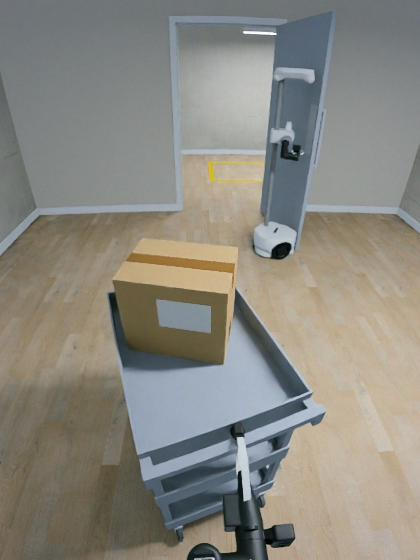

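Request:
{"fn": "move", "kwargs": {"blocking": false, "cameras": [], "r2": {"joints":{"gripper_m":0.1}}}}

Request:
{"fn": "wait", "kwargs": {"seconds": 2, "cameras": []}}

Request:
{"fn": "move", "kwargs": {"blocking": false, "cameras": [], "r2": {"base":{"strafe_m":0.04},"pace":"slow"}}}

Request:
{"fn": "wait", "kwargs": {"seconds": 3, "cameras": []}}

Request:
{"fn": "move", "kwargs": {"blocking": false, "cameras": [], "r2": {"joints":{"gripper_m":-0.03}}}}

Request:
{"fn": "wait", "kwargs": {"seconds": 2, "cameras": []}}

Request:
{"fn": "move", "kwargs": {"blocking": false, "cameras": [], "r2": {"base":{"translate_m":0.2,"strafe_m":0.15},"pace":"slow","contact_limits":{"translate_m":0.8}}}}

Request:
{"fn": "wait", "kwargs": {"seconds": 6, "cameras": ["r2_head_camera"]}}

Scene clock: 1403.40 s.
move: r2 moving
r1: as last shown
r1.lidar_m: 1.68 4.26 2.28 1.94 1.93 0.25 0.31 0.92 1.36 1.86 2.79 3.15
r1.motor_effort: lift_m=+22(22) arm_m=+4(4) wheel_0=-33(33) wheel_1=+36(37) wheel_2=+21(21)
r1.servo_current: wrist_yaw_rad=46(65) wrist_pitch_rad=46(52) wrist_roll_rad=52(59) gripper_m=39(52)
r1.contact_limits: strafe_m 1
r1.wrist_depth_mm: - 168 512 359 260 208 - / 110 168 477 357 263 215 209 / 115 163 309 359 265 215 209 / 142 168 452 362 266 211 - / - - 521 364 268 205 209 / - - 185 198 240 212 - / - - 177 317 177 199 -
r2.base_odometry: x=+0.018 y=-0.835 heading=-2.070
r2.turned_by_wheels: +0.000
r2.turned_by_imu: +0.000
r2.base_tilt: forward=-0.7 right=+0.0
r2.lidar_m: 0.34 0.36 2.15 2.05 2.16 2.21 2.11 2.22 2.76 2.66 2.79 0.45
r2.base_status: not commanded
r2.joint_positions: lift_m=+0.684 arm_m=+0.000 wrist_yaw_rad=-0.003 wrist_pitch_rad=+0.004 wrist_roll_rad=+1.569 gripper_m=-0.003
r2.joint_status: gripper_m moving
r2.measured_speeds: all 0
r2.motor_effort: lift_m=+18(18) arm_m=-3(4) wheel_0=+1(2) wheel_1=+4(4) wheel_2=-8(8)
r2.servo_current: wrist_yaw_rad=52(65) wrist_pitch_rad=46(46) wrist_roll_rad=46(52) gripper_m=117(117)
r2.contact_limits: translate_m 0.8
r2.hand_pose: x=+0.4590 y=-0.0883 z=+0.8611 quat_wxyz=(+0.708, +0.706, +0.000, -0.002) (m; r2's base frame)
r2.wrist_depth_mm: - - - 229 301 303 304 / - - - 216 283 1618 1205 / - - - 206 270 1708 504 / - - - 195 255 842 - / - - 473 186 243 831 - / - - 187 179 182 - - / - - 496 - 224 - -
pictures: none
No camera images: "cameras" was empty.

Scene clock: 1404.87 s.
earlier move: r2 done
r1.base_odometry: x=-1.643 y=+1.264 heading=+2.919
r1.turned_by_wheels: +0.000
r1.turned_by_imu: +0.000
r1.base_tilt: forward=-1.6 right=+1.3
r1.lidar_m: 1.68 4.26 2.30 1.93 1.93 0.25 0.31 0.89 1.35 1.83 2.78 3.16
r1.base_status: not commanded
r1.joint_positions: lift_m=+0.800 arm_m=+0.030 wrist_yaw_rad=+3.088 wrist_pitch_rad=+0.002 wrist_roll_rad=+0.000 gripper_m=-0.030
r1.joint_status: not commanded
r1.measured_speeds: all 0
r1.motor_effort: lift_m=+22(22) arm_m=+4(4) wheel_0=-33(34) wheel_1=+36(37) wheel_2=+20(21)
r1.servo_current: wrist_yaw_rad=46(65) wrist_pitch_rad=46(52) wrist_roll_rad=46(65) gripper_m=46(52)
r1.contact_limits: strafe_m 1
r1.hand_pose: x=-0.0824 y=+0.1028 z=+0.9773 quat_wxyz=(+0.027, -0.001, +0.000, +1.000) (m; r1's base frame)
r1.wrist_depth_mm: - 167 512 355 263 208 - / 110 168 484 362 263 214 210 / 114 162 307 359 264 215 209 / 143 169 455 359 264 211 - / - - 521 362 265 206 210 / - - 185 198 240 211 - / - - 176 317 177 200 -
r2.base_odometry: x=+0.018 y=-0.835 heading=-2.070
r2.turned_by_wheels: +0.000
r2.turned_by_imu: +0.000
r2.base_tilt: forward=-0.6 right=+0.0
r2.lidar_m: 0.35 0.36 2.16 2.05 2.15 2.21 2.11 2.21 2.77 2.65 2.78 0.46
r2.base_status: not commanded
r2.joint_positions: lift_m=+0.684 arm_m=+0.000 wrist_yaw_rad=-0.003 wrist_pitch_rad=+0.004 wrist_roll_rad=+1.569 gripper_m=+0.100
r2.joint_status: all done
r2.measured_speeds: all 0
r2.motor_effort: lift_m=+18(18) arm_m=-3(4) wheel_0=+1(2) wheel_1=+4(4) wheel_2=-7(8)
r2.servo_current: wrist_yaw_rad=39(65) wrist_pitch_rad=46(52) wrist_roll_rad=65(65) gripper_m=52(117)
r2.contact_limits: translate_m 0.8
r2.hand_pose: x=+0.4590 y=-0.0883 z=+0.8612 quat_wxyz=(+0.708, +0.706, +0.000, -0.002) (m; r2's base frame)
r2.wrist_depth_mm: - - - 241 312 317 1042 / - - - 227 294 1576 1160 / - - - 216 279 1708 530 / - - - 204 264 842 - / - - 484 195 251 842 - / - - 195 183 193 - - / - - 512 - 233 - -
wait: 1.47 of 2 s (r2 has come to rest)
pictures: none
No camera images: "cameras" was empty.

Scene clock: 1405.37 s.
move: r2 moving
r1: as last shown
r1.lidar_m: 1.69 4.24 2.30 1.93 1.92 0.25 0.27 0.93 1.33 1.84 2.80 3.16
r1.motor_effort: lift_m=+22(22) arm_m=+4(4) wheel_0=-33(33) wheel_1=+36(37) wheel_2=+20(21)
r1.servo_current: wrist_yaw_rad=39(59) wrist_pitch_rad=46(52) wrist_roll_rad=46(59) gripper_m=46(46)
r1.contact_limits: strafe_m 1
r1.wrist_depth_mm: - 167 508 357 262 209 - / 110 168 477 357 263 213 210 / 115 162 309 362 264 215 210 / 142 168 459 362 265 211 - / - - 525 362 267 205 209 / - - 184 198 238 212 - / - - 176 319 176 198 -
r2.base_odometry: x=+0.031 y=-0.842 heading=-2.070
r2.turned_by_wheels: +0.000
r2.turned_by_imu: +0.000
r2.base_tilt: forward=-0.7 right=+0.1
r2.lidar_m: 0.35 0.34 2.15 2.05 2.16 2.21 2.10 2.23 2.75 2.67 2.79 0.44
r2.base_status: strafe_m moving
r2.joint_positions: lift_m=+0.684 arm_m=+0.000 wrist_yaw_rad=-0.003 wrist_pitch_rad=+0.004 wrist_roll_rad=+1.569 gripper_m=+0.100
r2.joint_status: not commanded
r2.measured_speeds: translate_m=+0.000 strafe_m=+0.056 rotate_rad=-0.002 lift_m=+0.000 arm_m=+0.000 wrist_yaw_rad=+0.000 wrist_pitch_rad=+0.000 wrist_roll_rad=+0.000
r2.motor_effort: lift_m=+18(18) arm_m=-3(4) wheel_0=-7(10) wheel_1=+8(9) wheel_2=+0(6)
r2.servo_current: wrist_yaw_rad=46(52) wrist_pitch_rad=46(46) wrist_roll_rad=46(65) gripper_m=52(52)
r2.hand_pose: x=+0.4590 y=-0.0883 z=+0.8612 quat_wxyz=(+0.708, +0.706, +0.000, -0.002) (m; r2's base frame)
r2.wrist_depth_mm: - - - 238 312 320 319 / - - - 225 293 1756 1160 / - - - 213 277 1863 530 / - - - 201 262 820 - / - - 477 193 247 842 - / - - 194 181 195 - - / - - 508 - 231 - -
pictures: none
No camera images: "cameras" was empty.

Scene clock: 1406.33 s.
earlier move: r2 done
r1.base_odometry: x=-1.643 y=+1.264 heading=+2.919
r1.turned_by_wheels: +0.000
r1.turned_by_imu: +0.000
r1.base_tilt: forward=-1.6 right=+1.3
r1.lidar_m: 1.68 4.26 2.31 1.94 1.92 0.25 0.26 0.93 1.33 1.81 2.77 3.15
r1.base_status: not commanded
r1.joint_positions: lift_m=+0.800 arm_m=+0.030 wrist_yaw_rad=+3.088 wrist_pitch_rad=+0.002 wrist_roll_rad=+0.000 gripper_m=-0.030
r1.joint_status: not commanded
r1.measured_speeds: all 0
r1.motor_effort: lift_m=+22(22) arm_m=+4(4) wheel_0=-33(34) wheel_1=+37(37) wheel_2=+20(21)
r1.servo_current: wrist_yaw_rad=46(65) wrist_pitch_rad=39(52) wrist_roll_rad=72(72) gripper_m=39(52)
r1.contact_limits: strafe_m 1
r1.hand_pose: x=-0.0824 y=+0.1028 z=+0.9773 quat_wxyz=(+0.027, -0.001, +0.000, +1.000) (m; r1's base frame)
r1.wrist_depth_mm: - 168 512 357 262 209 - / 110 168 480 362 264 214 209 / 115 163 310 357 264 214 209 / 142 168 455 362 265 211 - / - - 521 366 266 205 210 / - - 185 198 239 211 - / - - 177 317 177 200 -
r2.base_odometry: x=+0.053 y=-0.854 heading=-2.070
r2.turned_by_wheels: +0.000
r2.turned_by_imu: +0.000
r2.base_tilt: forward=-0.7 right=+0.0
r2.lidar_m: 0.36 0.56 2.12 2.02 2.15 2.19 2.10 2.23 2.78 2.70 2.83 0.47
r2.base_status: done
r2.joint_positions: lift_m=+0.684 arm_m=+0.000 wrist_yaw_rad=-0.003 wrist_pitch_rad=+0.004 wrist_roll_rad=+1.569 gripper_m=+0.100
r2.joint_status: not commanded
r2.measured_speeds: all 0
r2.motor_effort: lift_m=+18(18) arm_m=-3(4) wheel_0=-4(12) wheel_1=+5(9) wheel_2=+0(6)
r2.servo_current: wrist_yaw_rad=46(59) wrist_pitch_rad=39(46) wrist_roll_rad=39(65) gripper_m=59(59)
r2.hand_pose: x=+0.4590 y=-0.0883 z=+0.8612 quat_wxyz=(+0.708, +0.706, +0.000, -0.002) (m; r2's base frame)
r2.wrist_depth_mm: - - - 239 320 1397 1098 / - - - 227 294 1661 504 / - - - 214 278 1808 - / - - 603 202 263 854 - / - - 488 193 250 842 - / - - 195 182 193 - - / - - 535 - 231 - -
wait: 0.97 of 3 s (r2 has come to rest)
pictures: none
No camera images: "cameras" was empty.

Scene clock: 1406.83 s.
move: r2 moving
r1: as last shown
r1.lidar_m: 1.68 4.25 2.32 1.94 1.93 0.25 0.31 0.91 1.34 1.84 2.77 3.17
r1.motor_effort: lift_m=+22(22) arm_m=+3(4) wheel_0=-33(34) wheel_1=+36(37) wheel_2=+21(21)
r1.servo_current: wrist_yaw_rad=52(65) wrist_pitch_rad=46(46) wrist_roll_rad=46(72) gripper_m=39(52)
r1.contact_limits: strafe_m 1
r1.wrist_depth_mm: - 168 512 359 262 208 - / 110 168 480 359 262 213 210 / 114 162 309 362 264 216 210 / 142 168 455 362 265 211 - / - - 521 364 266 204 209 / - - 185 198 239 212 - / - - 177 317 177 199 -
r2.base_odometry: x=+0.053 y=-0.854 heading=-2.070
r2.turned_by_wheels: +0.000
r2.turned_by_imu: +0.000
r2.base_tilt: forward=-0.7 right=+0.1
r2.lidar_m: 0.35 0.59 2.12 2.02 2.15 2.20 2.11 2.20 2.80 2.71 2.82 0.47
r2.base_status: not commanded
r2.joint_positions: lift_m=+0.684 arm_m=+0.000 wrist_yaw_rad=-0.003 wrist_pitch_rad=+0.004 wrist_roll_rad=+1.569 gripper_m=+0.083
r2.joint_status: gripper_m moving
r2.measured_speeds: all 0
r2.motor_effort: lift_m=+18(18) arm_m=-4(4) wheel_0=-3(4) wheel_1=+5(5) wheel_2=+0(0)
r2.servo_current: wrist_yaw_rad=39(65) wrist_pitch_rad=39(46) wrist_roll_rad=39(65) gripper_m=130(130)
r2.hand_pose: x=+0.4590 y=-0.0883 z=+0.8612 quat_wxyz=(+0.708, +0.706, +0.000, -0.002) (m; r2's base frame)
r2.wrist_depth_mm: - - - 301 320 1336 332 / - - - 227 294 1661 496 / - - - 215 278 1863 - / - - 609 204 263 842 - / - - 488 193 252 842 - / - - 196 183 190 - - / - - 530 - 233 - -
pictures: none
No camera images: "cameras" was empty.

Scene clock: 1408.37 s.
earlier move: r2 done
r1.base_odometry: x=-1.643 y=+1.264 heading=+2.919
r1.turned_by_wheels: +0.000
r1.turned_by_imu: +0.000
r1.base_tilt: forward=-1.6 right=+1.3
r1.lidar_m: 1.71 4.30 2.28 1.94 1.91 0.25 0.30 0.97 1.37 1.81 2.77 3.17
r1.base_status: not commanded
r1.joint_positions: lift_m=+0.800 arm_m=+0.030 wrist_yaw_rad=+3.088 wrist_pitch_rad=+0.002 wrist_roll_rad=+0.000 gripper_m=-0.030
r1.joint_status: not commanded
r1.measured_speeds: all 0
r1.motor_effort: lift_m=+22(22) arm_m=+4(4) wheel_0=-33(34) wheel_1=+36(37) wheel_2=+20(21)
r1.servo_current: wrist_yaw_rad=46(65) wrist_pitch_rad=33(52) wrist_roll_rad=52(72) gripper_m=39(52)
r1.contact_limits: strafe_m 1
r1.hand_pose: x=-0.0824 y=+0.1028 z=+0.9773 quat_wxyz=(+0.027, -0.001, +0.000, +1.000) (m; r1's base frame)
r1.wrist_depth_mm: - 167 512 357 263 208 - / 111 168 477 359 263 214 210 / 115 162 309 362 265 216 209 / 142 168 455 359 264 211 - / - - 530 366 266 205 209 / - - 185 198 239 211 - / - - 177 317 177 198 -
r2.base_odometry: x=+0.053 y=-0.854 heading=-2.070
r2.turned_by_wheels: +0.000
r2.turned_by_imu: +0.000
r2.base_tilt: forward=-0.7 right=+0.0
r2.lidar_m: 0.33 0.57 2.13 2.01 2.13 2.21 2.08 2.19 2.81 2.69 2.81 0.45
r2.base_status: not commanded
r2.joint_positions: lift_m=+0.684 arm_m=+0.000 wrist_yaw_rad=-0.001 wrist_pitch_rad=+0.004 wrist_roll_rad=+1.569 gripper_m=-0.029
r2.joint_status: all done
r2.measured_speeds: all 0
r2.motor_effort: lift_m=+18(18) arm_m=+4(5) wheel_0=+0(4) wheel_1=+4(5) wheel_2=-2(2)
r2.servo_current: wrist_yaw_rad=59(65) wrist_pitch_rad=39(46) wrist_roll_rad=52(65) gripper_m=98(267)
r2.hand_pose: x=+0.4591 y=-0.0877 z=+0.8612 quat_wxyz=(+0.708, +0.706, +0.001, -0.002) (m; r2's base frame)
r2.wrist_depth_mm: - - - 283 298 1537 1160 / - - - 268 273 1661 496 / - - - 199 259 1618 - / - - 564 189 248 831 - / - - 480 181 236 831 - / - - 186 170 179 - - / - - 521 - 220 - -
wait: 1.53 of 2 s (r2 has come to rest)
pictures: none
No camera images: "cameras" was empty.

Scene clock: 1408.87 s.
move: r2 moving
r1: as last shown
r1.base_tilt: forward=-1.5 right=+1.3
r1.lidar_m: 1.67 4.25 2.30 1.94 1.92 0.25 0.28 0.94 1.35 1.83 2.79 3.18
r1.motor_effort: lift_m=+22(22) arm_m=+4(4) wheel_0=-33(33) wheel_1=+36(37) wheel_2=+20(21)
r1.servo_current: wrist_yaw_rad=39(59) wrist_pitch_rad=46(46) wrist_roll_rad=52(59) gripper_m=46(46)
r1.contact_limits: strafe_m 1
r1.wrist_depth_mm: - 167 512 355 262 209 - / 111 167 480 359 263 214 210 / 114 163 307 362 263 215 208 / 143 168 455 362 265 211 - / - - 521 364 267 204 210 / - - 185 198 238 211 - / - - 177 317 177 198 -
r2.base_odometry: x=+0.055 y=-0.868 heading=-2.071
r2.turned_by_wheels: -0.001
r2.turned_by_imu: -0.001
r2.base_tilt: forward=-0.7 right=+0.1
r2.lidar_m: 0.35 0.62 2.10 1.98 2.12 2.19 2.11 2.22 2.83 2.71 2.84 0.47
r2.base_status: translate_m moving; strafe_m moving
r2.joint_positions: lift_m=+0.684 arm_m=+0.000 wrist_yaw_rad=-0.001 wrist_pitch_rad=+0.004 wrist_roll_rad=+1.569 gripper_m=-0.029
r2.joint_status: not commanded
r2.measured_speeds: translate_m=+0.042 strafe_m=+0.031 rotate_rad=-0.001 lift_m=+0.000 arm_m=+0.000 wrist_yaw_rad=-0.001 wrist_pitch_rad=+0.000 wrist_roll_rad=+0.000
r2.motor_effort: lift_m=+18(18) arm_m=+4(5) wheel_0=-5(7) wheel_1=+8(8) wheel_2=-9(13)
r2.servo_current: wrist_yaw_rad=52(59) wrist_pitch_rad=39(46) wrist_roll_rad=52(52) gripper_m=98(104)
r2.contact_limits: translate_m 0.8
r2.hand_pose: x=+0.4591 y=-0.0877 z=+0.8612 quat_wxyz=(+0.708, +0.706, +0.001, -0.002) (m; r2's base frame)
r2.wrist_depth_mm: - - - 223 301 1576 1138 / - - - 271 278 1661 492 / - - - 200 262 1808 - / - - 574 190 249 820 - / - - 477 181 237 831 - / - - 186 170 178 - - / - - 521 - 219 - -
pictures: none
No camera images: "cameras" was empty.

Scene clock: 1412.07 s.
earlier move: r2 done
r1.base_odometry: x=-1.643 y=+1.264 heading=+2.919
r1.turned_by_wheels: +0.000
r1.turned_by_imu: +0.000
r1.base_tilt: forward=-1.6 right=+1.3
r1.lidar_m: 1.57 4.26 2.32 1.94 1.92 0.25 0.30 0.94 1.37 1.84 2.79 1.71
r1.base_status: not commanded
r1.joint_positions: lift_m=+0.800 arm_m=+0.030 wrist_yaw_rad=+3.088 wrist_pitch_rad=+0.002 wrist_roll_rad=+0.000 gripper_m=-0.030
r1.joint_status: not commanded
r1.measured_speeds: all 0
r1.motor_effort: lift_m=+22(22) arm_m=+4(4) wheel_0=-33(34) wheel_1=+36(37) wheel_2=+20(21)
r1.servo_current: wrist_yaw_rad=65(78) wrist_pitch_rad=46(46) wrist_roll_rad=52(59) gripper_m=46(52)
r1.contact_limits: strafe_m 1
r1.hand_pose: x=-0.0824 y=+0.1028 z=+0.9773 quat_wxyz=(+0.027, -0.001, +0.000, +1.000) (m; r1's base frame)
r1.wrist_depth_mm: - 167 517 357 263 208 - / 111 168 480 359 263 215 210 / 114 163 309 359 264 216 209 / 142 168 455 362 266 211 - / - - 521 364 266 205 210 / - - 185 198 239 211 - / - - 177 315 176 198 -
r2.base_odometry: x=+0.089 y=-1.101 heading=-2.071
r2.turned_by_wheels: +0.000
r2.turned_by_imu: +0.000
r2.base_tilt: forward=-0.7 right=+0.1
r2.lidar_m: 0.34 2.67 1.95 1.87 1.95 2.37 2.30 2.41 2.98 2.86 2.96 0.43
r2.base_status: done
r2.joint_positions: lift_m=+0.684 arm_m=+0.000 wrist_yaw_rad=-0.004 wrist_pitch_rad=+0.004 wrist_roll_rad=+1.569 gripper_m=-0.029
r2.joint_status: not commanded
r2.measured_speeds: all 0
r2.motor_effort: lift_m=+18(18) arm_m=+5(5) wheel_0=-7(13) wheel_1=+3(8) wheel_2=-8(14)
r2.servo_current: wrist_yaw_rad=52(59) wrist_pitch_rad=46(52) wrist_roll_rad=39(59) gripper_m=98(104)
r2.contact_limits: translate_m 0.8
r2.hand_pose: x=+0.4589 y=-0.0885 z=+0.8612 quat_wxyz=(+0.708, +0.706, +0.000, -0.003) (m; r2's base frame)
r2.wrist_depth_mm: - - - 268 277 1661 1205 / - - - 257 263 1708 500 / - - - 191 253 842 - / - - 477 183 243 842 - / - - 492 178 236 820 - / - - 186 170 179 - - / - - 539 - 222 - -
wait: 3.20 of 6 s (r2 has come to rest)
pictures: r2_head_camera
Images, in order (width x height): r2_head_camera 420x560.

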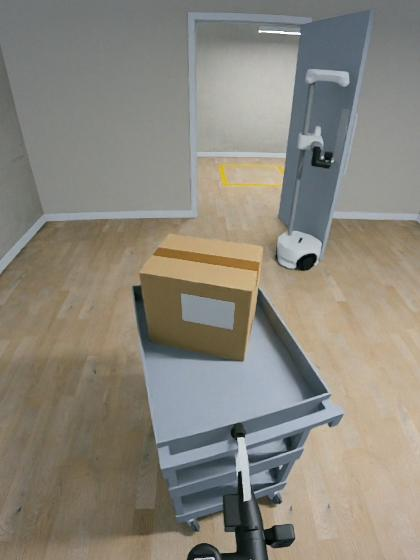

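Request:
{"fn": "move", "kwargs": {"blocking": false, "cameras": [], "r2": {"base":{"translate_m":0.03,"strafe_m":0.4},"pace":"slow","contact_limits":{"translate_m":0.8}}}}

Request:
{"fn": "wait", "kwargs": {"seconds": 6, "cameras": ["r2_head_camera"]}}

Scene clock: 1417.70 s.
move: r2 moving
r1: as last shown
r1.base_tilt: forward=-1.5 right=+1.3
r1.lidar_m: 1.54 4.28 2.31 1.93 1.93 0.25 0.30 0.91 1.37 1.84 2.79 1.75
r1.motor_effort: lift_m=+22(22) arm_m=+4(4) wheel_0=-33(33) wheel_1=+37(37) wheel_2=+21(21)
r1.servo_current: wrist_yaw_rad=33(59) wrist_pitch_rad=39(46) wrist_roll_rad=39(52) gripper_m=39(52)
r1.contact_limits: strafe_m 1
r1.wrist_depth_mm: - 167 508 359 263 209 - / 110 167 477 362 264 213 209 / 115 162 307 364 264 215 209 / 143 169 455 359 264 211 - / - - 525 364 265 205 209 / - - 185 198 239 211 - / - - 177 317 177 199 -
r2.base_odometry: x=+0.101 y=-1.109 heading=-2.072
r2.turned_by_wheels: -0.001
r2.turned_by_imu: -0.001
r2.base_tilt: forward=-0.6 right=+0.1
r2.lidar_m: 0.35 2.65 1.98 1.86 1.92 2.41 2.30 2.42 2.99 2.85 2.98 0.45
r2.base_status: translate_m moving; strafe_m moving
r2.joint_positions: lift_m=+0.684 arm_m=+0.000 wrist_yaw_rad=-0.004 wrist_pitch_rad=+0.004 wrist_roll_rad=+1.569 gripper_m=-0.029
r2.joint_status: not commanded
r2.measured_speeds: translate_m=+0.005 strafe_m=+0.054 rotate_rad=-0.002 lift_m=+0.000 arm_m=+0.000 wrist_yaw_rad=+0.000 wrist_pitch_rad=+0.000 wrist_roll_rad=+0.000
r2.motor_effort: lift_m=+18(18) arm_m=+4(5) wheel_0=-11(14) wheel_1=+7(8) wheel_2=-9(10)
r2.servo_current: wrist_yaw_rad=46(59) wrist_pitch_rad=46(46) wrist_roll_rad=39(52) gripper_m=98(104)
r2.contact_limits: translate_m 0.8
r2.hand_pose: x=+0.4589 y=-0.0885 z=+0.8612 quat_wxyz=(+0.708, +0.706, +0.000, -0.003) (m; r2's base frame)
r2.wrist_depth_mm: - - - 266 273 1661 1205 / - - - 256 263 1708 500 / - - - 191 252 788 - / - - 477 182 243 842 - / - - 492 178 236 831 - / - - 187 170 179 - - / - - 544 - 221 - -
pictures: none
No camera images: "cameras" was empty.

Scene clock: 1422.40 s.
earlier move: r2 done
r1.base_odometry: x=-1.643 y=+1.264 heading=+2.919
r1.turned_by_wheels: +0.000
r1.turned_by_imu: +0.000
r1.base_tilt: forward=-1.6 right=+1.3
r1.lidar_m: 1.68 4.26 2.32 1.91 1.93 0.25 0.28 0.93 1.35 1.84 2.79 1.75
r1.base_status: not commanded
r1.joint_positions: lift_m=+0.800 arm_m=+0.030 wrist_yaw_rad=+3.088 wrist_pitch_rad=+0.002 wrist_roll_rad=+0.000 gripper_m=-0.030
r1.joint_status: not commanded
r1.measured_speeds: all 0
r1.motor_effort: lift_m=+22(22) arm_m=+4(4) wheel_0=-33(33) wheel_1=+36(37) wheel_2=+20(21)
r1.servo_current: wrist_yaw_rad=65(72) wrist_pitch_rad=46(52) wrist_roll_rad=46(72) gripper_m=46(52)
r1.contact_limits: strafe_m 1
r1.hand_pose: x=-0.0824 y=+0.1028 z=+0.9773 quat_wxyz=(+0.027, -0.001, +0.000, +1.000) (m; r1's base frame)
r1.wrist_depth_mm: - 167 508 355 260 208 - / 111 167 480 359 263 215 210 / 114 163 307 359 265 215 210 / 143 168 459 362 265 211 - / - - 517 362 266 205 209 / - - 185 198 240 211 - / - - 177 319 177 198 -
r2.base_odometry: x=+0.425 y=-1.320 heading=-2.072
r2.turned_by_wheels: +0.000
r2.turned_by_imu: +0.000
r2.base_tilt: forward=-0.7 right=+0.0
r2.lidar_m: 0.42 2.12 1.53 1.47 1.54 2.19 2.33 2.45 3.37 3.26 0.42 0.40
r2.base_status: done
r2.joint_positions: lift_m=+0.684 arm_m=+0.000 wrist_yaw_rad=-0.004 wrist_pitch_rad=+0.004 wrist_roll_rad=+1.569 gripper_m=-0.029
r2.joint_status: not commanded
r2.measured_speeds: all 0
r2.motor_effort: lift_m=+18(18) arm_m=+4(5) wheel_0=-7(15) wheel_1=+4(8) wheel_2=-4(10)
r2.servo_current: wrist_yaw_rad=46(65) wrist_pitch_rad=39(52) wrist_roll_rad=39(59) gripper_m=91(104)
r2.contact_limits: translate_m 0.8
r2.hand_pose: x=+0.4589 y=-0.0885 z=+0.8612 quat_wxyz=(+0.708, +0.706, +0.000, -0.003) (m; r2's base frame)
r2.wrist_depth_mm: - 469 449 - 183 - - / - 410 407 133 191 - - / - - 477 142 204 - - / - - 569 151 214 - - / - - - 160 226 1708 - / - - 186 170 177 1618 484 / - - - - - 1464 1205
wait: 4.70 of 6 s (r2 has come to rest)
pictures: r2_head_camera
Images, in order (width x height): r2_head_camera 420x560.

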